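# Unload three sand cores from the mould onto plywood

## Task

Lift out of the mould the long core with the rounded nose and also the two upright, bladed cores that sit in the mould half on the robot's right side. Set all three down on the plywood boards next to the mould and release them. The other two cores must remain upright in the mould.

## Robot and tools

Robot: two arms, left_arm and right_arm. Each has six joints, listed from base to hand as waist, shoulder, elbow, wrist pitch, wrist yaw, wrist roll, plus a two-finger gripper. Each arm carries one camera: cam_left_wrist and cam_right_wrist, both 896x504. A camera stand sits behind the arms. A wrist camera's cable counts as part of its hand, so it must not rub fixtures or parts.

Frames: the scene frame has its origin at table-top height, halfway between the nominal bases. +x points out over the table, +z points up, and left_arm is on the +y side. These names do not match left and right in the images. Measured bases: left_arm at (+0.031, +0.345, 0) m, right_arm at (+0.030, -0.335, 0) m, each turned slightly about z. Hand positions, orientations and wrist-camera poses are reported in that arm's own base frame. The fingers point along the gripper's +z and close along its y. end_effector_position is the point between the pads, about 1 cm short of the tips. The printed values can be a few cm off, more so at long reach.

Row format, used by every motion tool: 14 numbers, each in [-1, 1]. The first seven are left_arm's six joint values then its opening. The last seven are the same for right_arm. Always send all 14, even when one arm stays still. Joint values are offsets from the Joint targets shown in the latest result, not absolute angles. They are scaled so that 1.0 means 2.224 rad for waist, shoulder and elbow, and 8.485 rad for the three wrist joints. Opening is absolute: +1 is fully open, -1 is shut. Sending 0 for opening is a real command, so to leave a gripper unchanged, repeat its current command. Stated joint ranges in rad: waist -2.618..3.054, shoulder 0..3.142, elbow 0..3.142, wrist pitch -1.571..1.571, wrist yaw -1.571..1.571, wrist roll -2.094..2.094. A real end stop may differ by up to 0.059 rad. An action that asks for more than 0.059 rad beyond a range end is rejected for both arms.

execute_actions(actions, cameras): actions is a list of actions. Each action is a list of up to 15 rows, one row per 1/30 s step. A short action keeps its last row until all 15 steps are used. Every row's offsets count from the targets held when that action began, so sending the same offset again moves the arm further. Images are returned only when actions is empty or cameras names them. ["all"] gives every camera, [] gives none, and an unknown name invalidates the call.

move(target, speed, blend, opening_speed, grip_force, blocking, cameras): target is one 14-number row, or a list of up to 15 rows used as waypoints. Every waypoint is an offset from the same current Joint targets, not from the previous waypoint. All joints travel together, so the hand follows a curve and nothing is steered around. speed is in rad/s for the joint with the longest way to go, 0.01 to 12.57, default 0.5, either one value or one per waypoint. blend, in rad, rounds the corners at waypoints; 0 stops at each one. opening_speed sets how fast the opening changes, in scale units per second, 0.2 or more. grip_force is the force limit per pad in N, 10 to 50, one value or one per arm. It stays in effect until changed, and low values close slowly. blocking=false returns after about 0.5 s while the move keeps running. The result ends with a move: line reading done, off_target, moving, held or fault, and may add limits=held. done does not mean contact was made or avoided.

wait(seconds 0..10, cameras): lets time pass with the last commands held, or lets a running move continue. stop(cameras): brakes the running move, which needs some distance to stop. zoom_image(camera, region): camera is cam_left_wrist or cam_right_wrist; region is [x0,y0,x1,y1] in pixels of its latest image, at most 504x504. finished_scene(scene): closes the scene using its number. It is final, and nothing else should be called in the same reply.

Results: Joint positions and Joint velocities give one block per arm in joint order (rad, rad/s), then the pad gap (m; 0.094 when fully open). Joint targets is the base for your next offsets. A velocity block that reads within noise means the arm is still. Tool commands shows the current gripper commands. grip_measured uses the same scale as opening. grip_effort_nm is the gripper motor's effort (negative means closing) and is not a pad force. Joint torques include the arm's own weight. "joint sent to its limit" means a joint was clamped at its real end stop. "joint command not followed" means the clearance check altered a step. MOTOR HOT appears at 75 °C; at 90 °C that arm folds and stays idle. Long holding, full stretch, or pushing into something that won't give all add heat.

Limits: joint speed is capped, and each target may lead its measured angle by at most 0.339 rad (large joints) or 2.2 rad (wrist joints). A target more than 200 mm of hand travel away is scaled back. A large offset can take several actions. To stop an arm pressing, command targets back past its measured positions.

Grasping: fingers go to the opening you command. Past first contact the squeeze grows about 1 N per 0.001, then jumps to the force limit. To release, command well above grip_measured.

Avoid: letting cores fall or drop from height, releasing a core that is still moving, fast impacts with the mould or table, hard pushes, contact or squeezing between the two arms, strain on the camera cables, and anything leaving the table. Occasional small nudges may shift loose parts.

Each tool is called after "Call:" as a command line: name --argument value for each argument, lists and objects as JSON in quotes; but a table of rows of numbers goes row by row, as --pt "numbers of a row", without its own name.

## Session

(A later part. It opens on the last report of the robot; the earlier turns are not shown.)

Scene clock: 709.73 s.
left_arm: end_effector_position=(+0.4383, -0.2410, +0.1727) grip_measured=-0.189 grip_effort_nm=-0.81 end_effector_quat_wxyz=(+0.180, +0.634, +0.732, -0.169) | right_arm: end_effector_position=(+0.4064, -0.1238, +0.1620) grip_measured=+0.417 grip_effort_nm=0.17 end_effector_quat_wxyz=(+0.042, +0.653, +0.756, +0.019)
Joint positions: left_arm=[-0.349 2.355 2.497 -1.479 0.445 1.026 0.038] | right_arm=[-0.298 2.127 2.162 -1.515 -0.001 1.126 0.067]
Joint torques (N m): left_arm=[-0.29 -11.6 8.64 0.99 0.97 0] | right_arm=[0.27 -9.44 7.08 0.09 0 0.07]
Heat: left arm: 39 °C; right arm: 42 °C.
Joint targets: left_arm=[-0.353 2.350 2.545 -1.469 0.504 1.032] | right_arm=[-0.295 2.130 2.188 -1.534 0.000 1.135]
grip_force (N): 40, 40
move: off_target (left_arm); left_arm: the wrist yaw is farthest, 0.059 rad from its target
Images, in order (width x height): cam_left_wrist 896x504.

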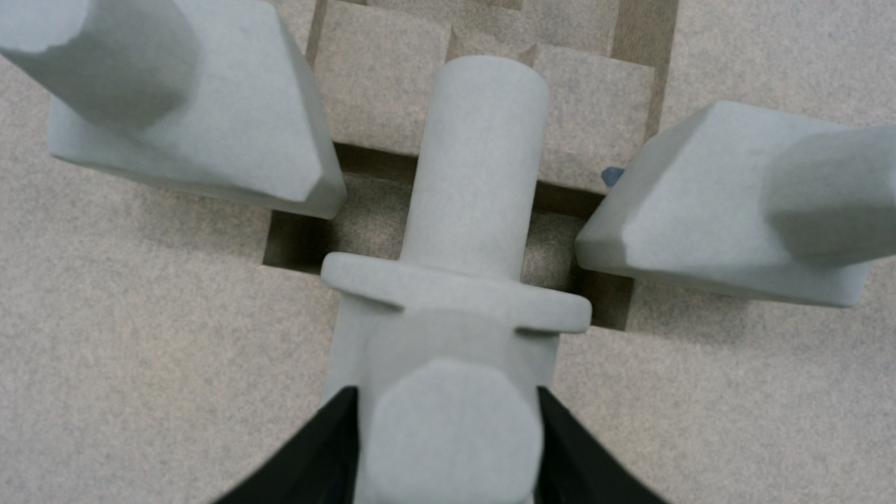

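Call:
move --pt "0 0.0135 0.0540 -0.0090 0 0 -0.6 0 0 0 0 0 0 0.42" --pt "0 -0.0652 -0.0189 -0.0078 0 0 -0.6 0 0 0 0 0 0 0.42" --speed 0.2 --blend 0.02 --cameras '["all"]'

Scene clock: 720.20 s.
left_arm: end_effector_position=(+0.4188, -0.2316, +0.1949) grip_measured=-0.189 grip_effort_nm=-0.81 end_effector_quat_wxyz=(+0.169, +0.634, +0.736, -0.166) | right_arm: end_effector_position=(+0.4064, -0.1238, +0.1620) grip_measured=+0.417 grip_effort_nm=0.17 end_effector_quat_wxyz=(+0.042, +0.653, +0.756, +0.019)
Joint positions: left_arm=[-0.349 2.295 2.495 -1.556 0.432 1.026 0.038] | right_arm=[-0.298 2.127 2.162 -1.515 -0.001 1.126 0.067]
Joint torques (N m): left_arm=[-0.21 -17.63 5.12 1.05 1.1 0.01] | right_arm=[0.25 -9.43 7.06 0.08 0 0.06]
Heat: left arm: 40 °C; right arm: 43 °C.
Joint targets: left_arm=[-0.353 2.205 2.504 -1.535 0.504 1.032] | right_arm=[-0.295 2.130 2.188 -1.534 0.000 1.135]
grip_force (N): 40, 40
move: off_target (left_arm); left_arm: the shoulder is farthest, 0.090 rad from its target

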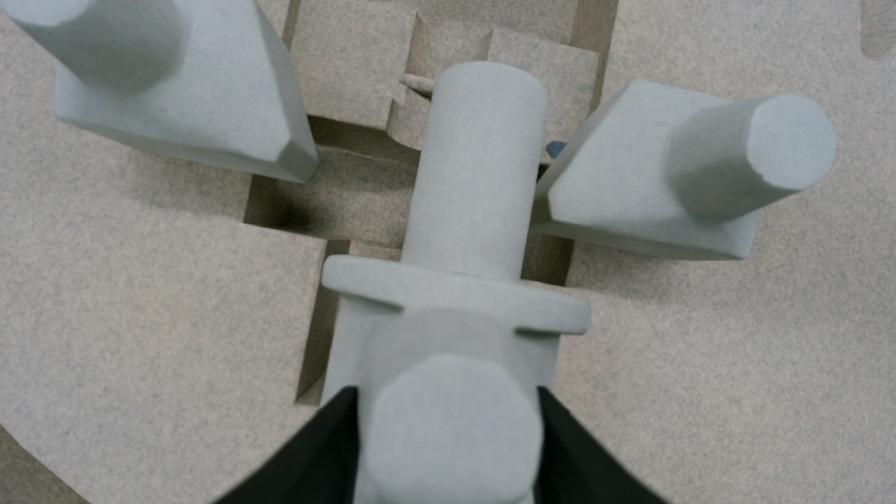

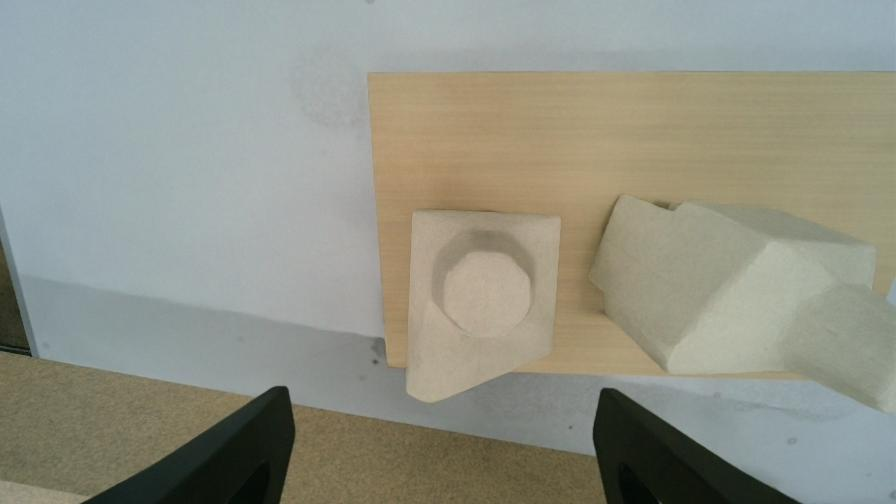

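Call:
move --target '[0.0238,0.0270,0,0,0,0,-0.6,0,0,0,0,0,0,0.42]' --speed 0.15 --cameras '["cam_left_wrist"]'

Scene clock: 731.60 s.
left_arm: end_effector_position=(+0.4298, -0.2103, +0.1946) grip_measured=-0.189 grip_effort_nm=-0.81 end_effector_quat_wxyz=(+0.172, +0.616, +0.752, -0.161) | right_arm: end_effector_position=(+0.4064, -0.1238, +0.1620) grip_measured=+0.417 grip_effort_nm=0.17 end_effector_quat_wxyz=(+0.042, +0.653, +0.756, +0.019)
Joint positions: left_arm=[-0.3 2.295 2.495 -1.556 0.429 1.026 0.038] | right_arm=[-0.298 2.127 2.162 -1.515 -0.001 1.126 0.067]
Joint torques (N m): left_arm=[-0.03 -13.01 5.05 1.07 1.18 0] | right_arm=[0.25 -9.43 7.08 0.07 0 0.07]
Heat: left arm: 45 °C; right arm: 43 °C.
Joint targets: left_arm=[-0.300 2.265 2.504 -1.535 0.504 1.032] | right_arm=[-0.295 2.130 2.188 -1.534 0.000 1.135]
grip_force (N): 40, 40
move: off_target (left_arm); left_arm: the wrist yaw is farthest, 0.075 rad from its target
Images, in order (width x height): cam_left_wrist 896x504.

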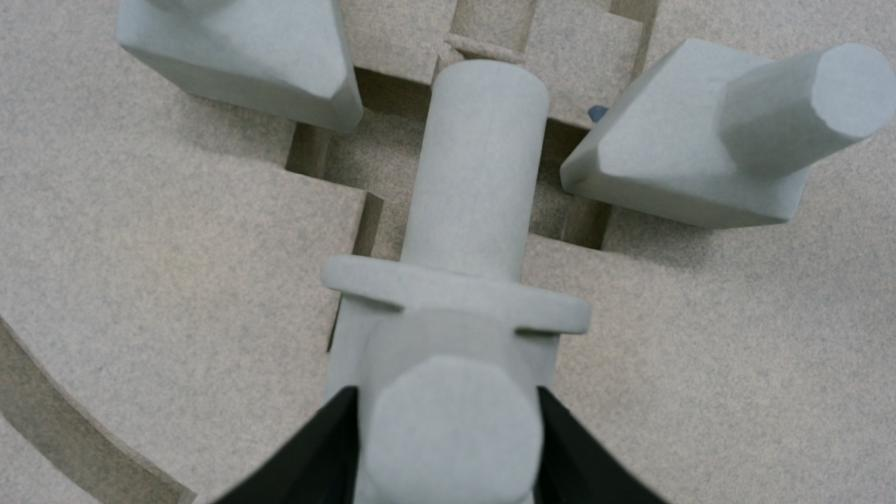

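Call:
move --target '[0.0989,-0.1236,-0.1772,0.0194,0,0,-0.6,0,0,0,0,0,0,0.42]' --speed 0.25 --cameras '["cam_left_wrist"]'

Scene clock: 739.13 s.
left_arm: end_effector_position=(+0.4284, -0.1096, +0.1849) grip_measured=-0.189 grip_effort_nm=-0.81 end_effector_quat_wxyz=(+0.180, +0.530, +0.816, -0.147) | right_arm: end_effector_position=(+0.4064, -0.1238, +0.1620) grip_measured=+0.417 grip_effort_nm=0.17 end_effector_quat_wxyz=(+0.042, +0.653, +0.756, +0.019)
Joint positions: left_arm=[-0.082 2.078 2.1 -1.403 0.43 1.029 0.038] | right_arm=[-0.298 2.127 2.162 -1.515 -0.001 1.126 0.067]
Joint torques (N m): left_arm=[0.12 -16.25 5.42 1.13 1.14 -0.02] | right_arm=[0.25 -9.42 7.08 0.08 0 0.07]
Heat: left arm: 47 °C; right arm: 43 °C.
Joint targets: left_arm=[-0.080 1.990 2.109 -1.371 0.504 1.032] | right_arm=[-0.295 2.130 2.188 -1.534 0.000 1.135]
grip_force (N): 40, 40
move: off_target (left_arm); left_arm: the shoulder is farthest, 0.088 rad from its target
Images, in order (width x height): cam_left_wrist 896x504.

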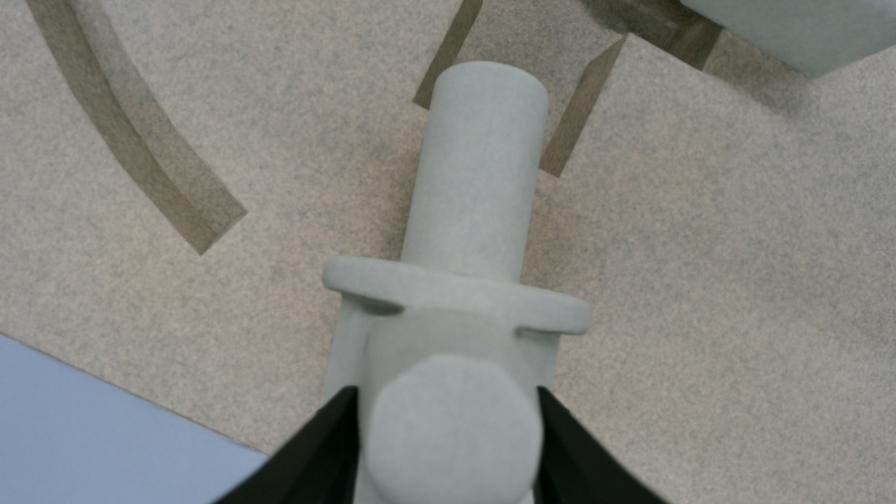

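Call:
move --target '[0.2662,-0.3759,-0.4685,0.0638,-0.0370,-0.0876,-0.6,0,0,0,0,0,0,0.42]' --speed 0.4 --cameras '["cam_left_wrist"]'

Scene clock: 761.10 s.
left_arm: end_effector_position=(+0.2714, +0.1175, +0.1681) grip_measured=-0.189 grip_effort_nm=-0.81 end_effector_quat_wxyz=(+0.256, -0.082, +0.963, +0.021) | right_arm: end_effector_position=(+0.4064, -0.1238, +0.1620) grip_measured=+0.417 grip_effort_nm=0.17 end_effector_quat_wxyz=(+0.042, +0.653, +0.756, +0.019)
Joint positions: left_arm=[0.506 1.205 1.05 -0.922 0.166 0.295 0.038] | right_arm=[-0.298 2.127 2.162 -1.515 -0.001 1.126 0.067]
Joint torques (N m): left_arm=[0.46 -6.91 6.64 2.36 0.37 -0.13] | right_arm=[0.24 -9.43 7.08 0.09 0 0.07]
Heat: left arm: 52 °C; right arm: 43 °C.
Joint targets: left_arm=[0.512 1.154 1.067 -0.830 0.190 0.289] | right_arm=[-0.295 2.130 2.188 -1.534 0.000 1.135]
grip_force (N): 40, 40
move: off_target (left_arm); left_arm: the wrist pitch is farthest, 0.092 rad from its target
Images, in order (width x height): cam_left_wrist 896x504.

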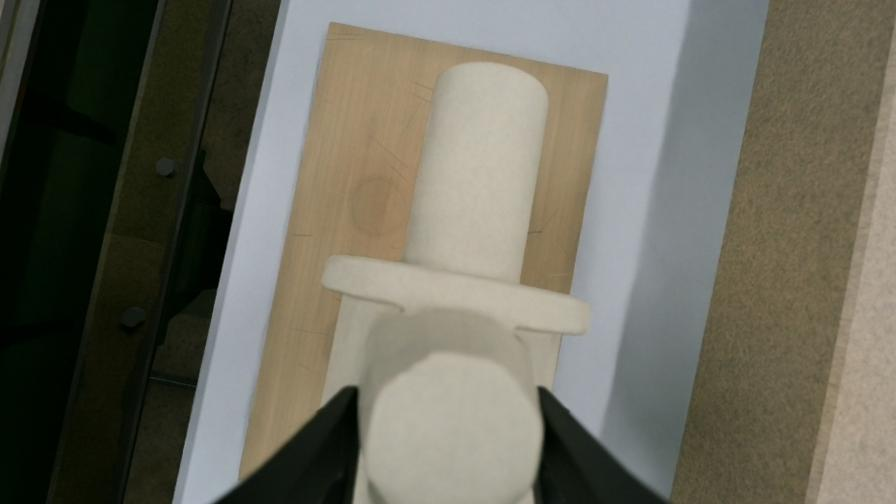

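Call:
move --target '[0.0225,0.0364,-0.1178,0.0354,0,0,-0.6,0,0,0,0,0,0,0.42]' --speed 0.2 --cameras '["cam_left_wrist"]'

Scene clock: 778.27 s.
left_arm: end_effector_position=(+0.2736, +0.1337, +0.1030) grip_measured=-0.189 grip_effort_nm=-0.81 end_effector_quat_wxyz=(+0.266, -0.104, +0.958, +0.028) | right_arm: end_effector_position=(+0.4064, -0.1238, +0.1620) grip_measured=+0.417 grip_effort_nm=0.17 end_effector_quat_wxyz=(+0.042, +0.653, +0.756, +0.019)
Joint positions: left_arm=[0.554 1.237 0.8 -0.618 0.174 0.292 0.038] | right_arm=[-0.298 2.127 2.162 -1.515 -0.001 1.126 0.067]
Joint torques (N m): left_arm=[0.76 -3.33 5.6 2.33 0.3 -0.11] | right_arm=[0.24 -9.42 7.06 0.08 0 0.06]
Heat: left arm: 43 °C; right arm: 43 °C.
Joint targets: left_arm=[0.562 1.235 0.805 -0.529 0.190 0.289] | right_arm=[-0.295 2.130 2.188 -1.534 0.000 1.135]
grip_force (N): 40, 40
move: off_target (left_arm); left_arm: the wrist pitch is farthest, 0.088 rad from its target
Images, in order (width x height): cam_left_wrist 896x504.

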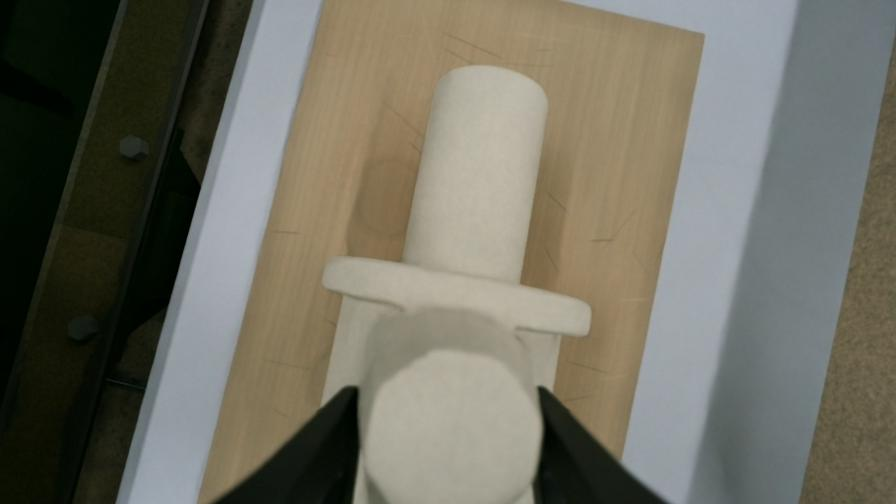

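Call:
move --target '[0,0.0045,-0.0153,0.0052,0,0,-0.6,0,0,0,0,0,0,0.42]' --speed 0.1

Call:
move --target '[0,0.0027,-0.0092,0.0031,0,0,-0.6,0,0,0,0,0,0,0.42]' --speed 0.1

Scene clock: 782.53 s.
left_arm: end_effector_position=(+0.2797, +0.1338, +0.1037) grip_measured=-0.189 grip_effort_nm=-0.81 end_effector_quat_wxyz=(+0.282, -0.101, +0.954, +0.025) | right_arm: end_effector_position=(+0.4064, -0.1238, +0.1620) grip_measured=+0.417 grip_effort_nm=0.17 end_effector_quat_wxyz=(+0.042, +0.653, +0.756, +0.019)
Joint positions: left_arm=[0.555 1.237 0.786 -0.574 0.193 0.29 0.038] | right_arm=[-0.298 2.127 2.162 -1.515 -0.001 1.126 0.067]
Joint torques (N m): left_arm=[0.61 -2.77 4.07 2.39 0.1 -0.08] | right_arm=[0.24 -9.46 7.08 0.09 0 0.06]
Heat: left arm: 41 °C; right arm: 43 °C.
Joint targets: left_arm=[0.562 1.245 0.771 -0.485 0.190 0.289] | right_arm=[-0.295 2.130 2.188 -1.534 0.000 1.135]
grip_force (N): 40, 40
move: off_target (left_arm); left_arm: the wrist pitch is farthest, 0.090 rad from its target

Scene clock: 783.50 s.
left_arm: end_effector_position=(+0.2854, +0.1362, +0.1027) grip_measured=-0.189 grip_effort_nm=-0.81 end_effector_quat_wxyz=(+0.299, -0.099, +0.949, +0.030) | right_arm: end_effector_position=(+0.4064, -0.1238, +0.1620) grip_measured=+0.417 grip_effort_nm=0.17 end_effector_quat_wxyz=(+0.042, +0.653, +0.756, +0.019)
Joint positions: left_arm=[0.555 1.237 0.761 -0.514 0.199 0.288 0.038] | right_arm=[-0.298 2.127 2.162 -1.515 -0.001 1.126 0.067]
Joint torques (N m): left_arm=[0.62 -2.33 4.45 2.11 0.05 -0.08] | right_arm=[0.23 -9.43 7.06 0.09 0 0.07]
Heat: left arm: 41 °C; right arm: 43 °C.
Joint targets: left_arm=[0.562 1.251 0.751 -0.459 0.190 0.288] | right_arm=[-0.295 2.130 2.188 -1.534 0.000 1.135]
grip_force (N): 40, 40
move: off_target (left_arm); left_arm: the wrist pitch is farthest, 0.055 rad from its target

Call:
execute_actions --actions '[]'

Scene clock: 786.07 s.
left_arm: end_effector_position=(+0.2854, +0.1362, +0.1027) grip_measured=-0.189 grip_effort_nm=-0.81 end_effector_quat_wxyz=(+0.299, -0.099, +0.949, +0.030) | right_arm: end_effector_position=(+0.4064, -0.1238, +0.1620) grip_measured=+0.417 grip_effort_nm=0.17 end_effector_quat_wxyz=(+0.042, +0.653, +0.756, +0.019)
Joint positions: left_arm=[0.555 1.237 0.761 -0.514 0.199 0.288 0.038] | right_arm=[-0.298 2.127 2.162 -1.515 -0.001 1.126 0.067]
Joint velocities: within noise
Joint torques (N m): left_arm=[0.62 -2.24 4.46 2.09 0.05 -0.09] | right_arm=[0.23 -9.43 7.06 0.08 0.01 0.07]
Heat: left arm: 41 °C; right arm: 43 °C.
Joint targets: left_arm=[0.562 1.251 0.751 -0.459 0.190 0.288] | right_arm=[-0.295 2.130 2.188 -1.534 0.000 1.135]
Tool commands: left_gripper/opening=-0.6 right_gripper/opening=+0.42
grip_force (N): 40, 40

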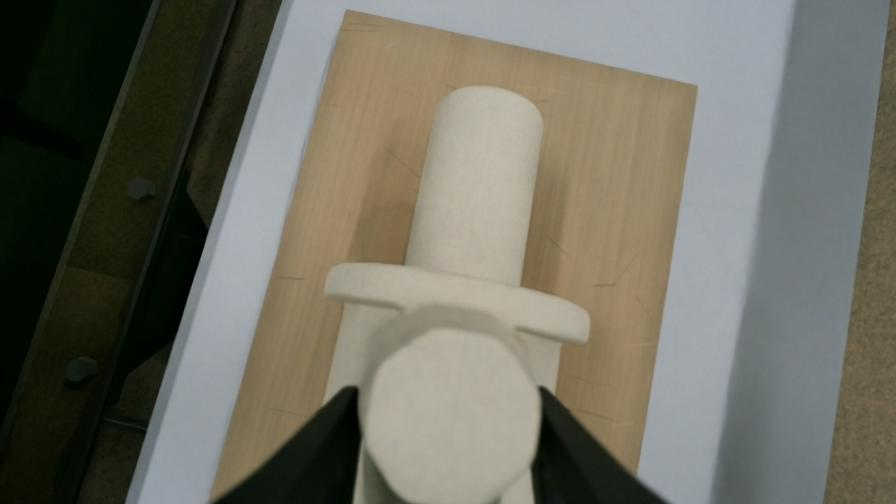

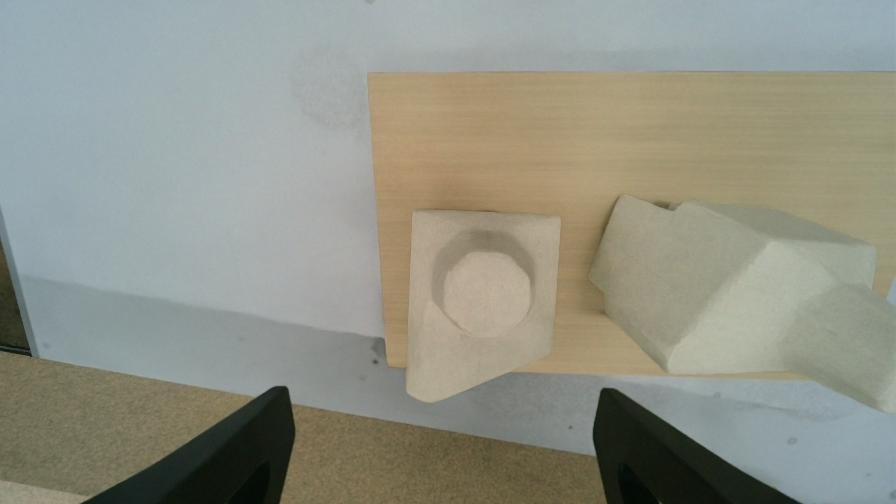

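Call:
move --target '[0,0,0,0,0,0,0.3,0,0,0,0,0,0,0.42]' --opening_speed 0.3 --cameras '["cam_left_wrist"]'

Scene clock: 793.70 s.
left_arm: end_effector_position=(+0.2900, +0.1404, +0.1040) grip_measured=+0.298 grip_effort_nm=0.14 end_effector_quat_wxyz=(+0.309, -0.098, +0.945, +0.038) | right_arm: end_effector_position=(+0.4064, -0.1238, +0.1620) grip_measured=+0.417 grip_effort_nm=0.17 end_effector_quat_wxyz=(+0.042, +0.653, +0.756, +0.019)
Joint positions: left_arm=[0.555 1.243 0.757 -0.479 0.192 0.288 0.061] | right_arm=[-0.298 2.127 2.162 -1.515 -0.001 1.126 0.067]
Joint torques (N m): left_arm=[0.65 -2.91 4.79 1.76 0.11 -0.06] | right_arm=[0.24 -9.43 7.06 0.08 0 0.06]
Heat: left arm: 41 °C; right arm: 43 °C.
Joint targets: left_arm=[0.562 1.251 0.751 -0.459 0.190 0.288] | right_arm=[-0.295 2.130 2.188 -1.534 0.000 1.135]
grip_force (N): 40, 40
move: done
Images, in order (width x height): cam_left_wrist 896x504.

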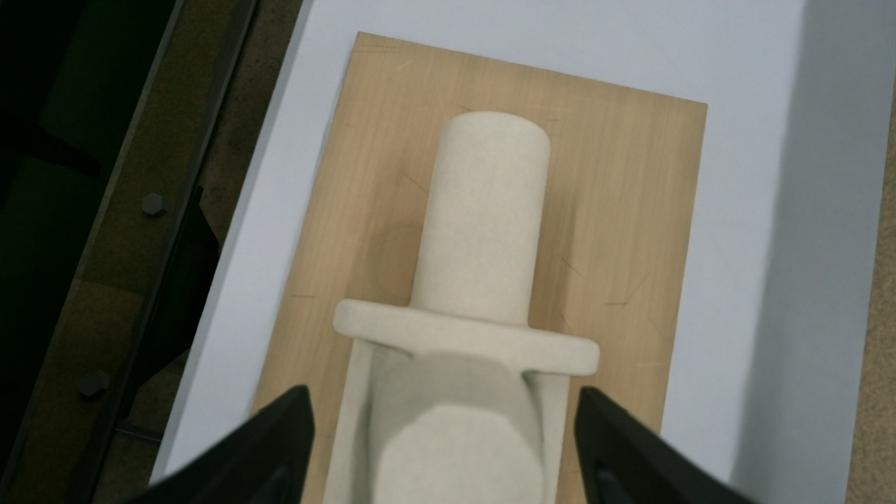

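Call:
move --pt "0 0 0 0 0 0 1 0 0 0 0 0 0 0.42" --pt "0 -0.1169 0.0719 -0.0448 0 0 1 0 0 0 0 0 0 0.42" --opening_speed 1.0 --speed 0.3 --cameras '["all"]'

Scene clock: 800.77 s.
left_arm: end_effector_position=(+0.2485, +0.1148, +0.1701) grip_measured=+0.998 grip_effort_nm=0.14 end_effector_quat_wxyz=(+0.313, -0.097, +0.944, +0.040) | right_arm: end_effector_position=(+0.4064, -0.1238, +0.1620) grip_measured=+0.417 grip_effort_nm=0.17 end_effector_quat_wxyz=(+0.042, +0.653, +0.756, +0.019)
Joint positions: left_arm=[0.555 1.006 0.887 -0.836 0.192 0.288 0.094] | right_arm=[-0.298 2.127 2.162 -1.515 -0.001 1.126 0.067]
Joint torques (N m): left_arm=[0.54 -2.76 7.39 1.55 0.1 -0.05] | right_arm=[0.23 -9.43 7.08 0.07 0 0.06]
Heat: left arm: 40 °C; right arm: 43 °C.
Joint targets: left_arm=[0.562 0.991 0.911 -0.839 0.190 0.288] | right_arm=[-0.295 2.130 2.188 -1.534 0.000 1.135]
grip_force (N): 40, 40
move: done

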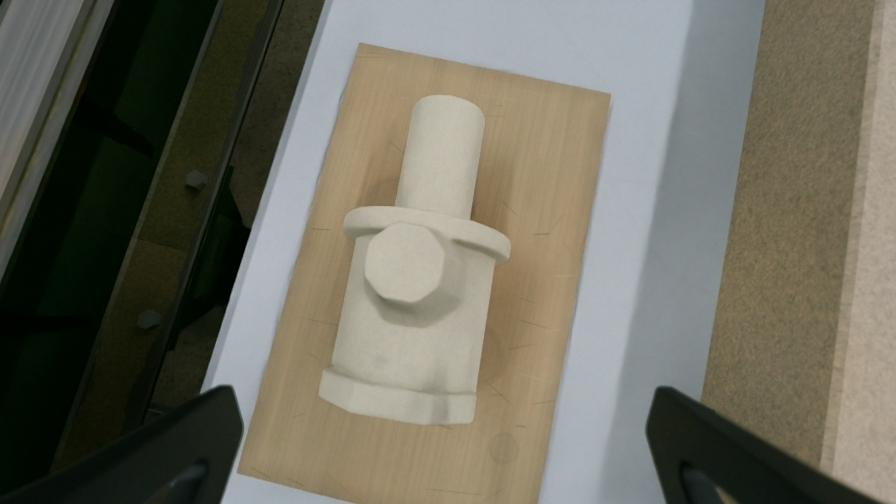

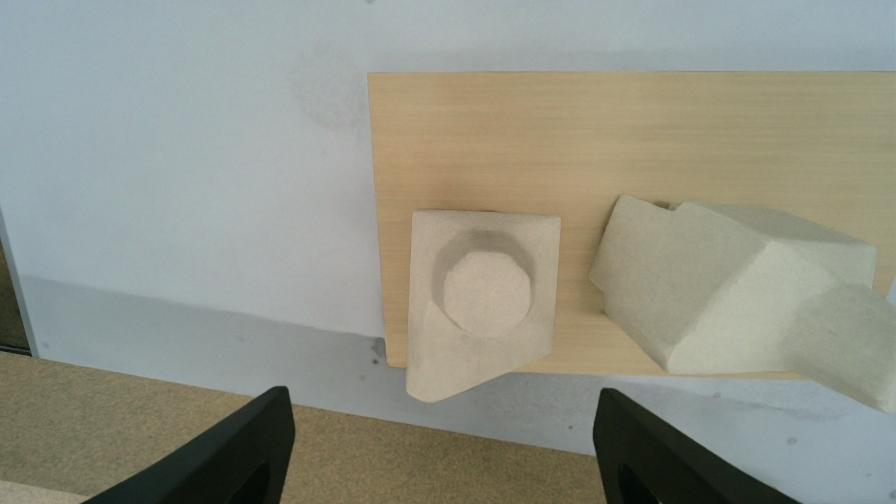

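Call:
finished_scene --scene 1

The scene is finished: the task was done.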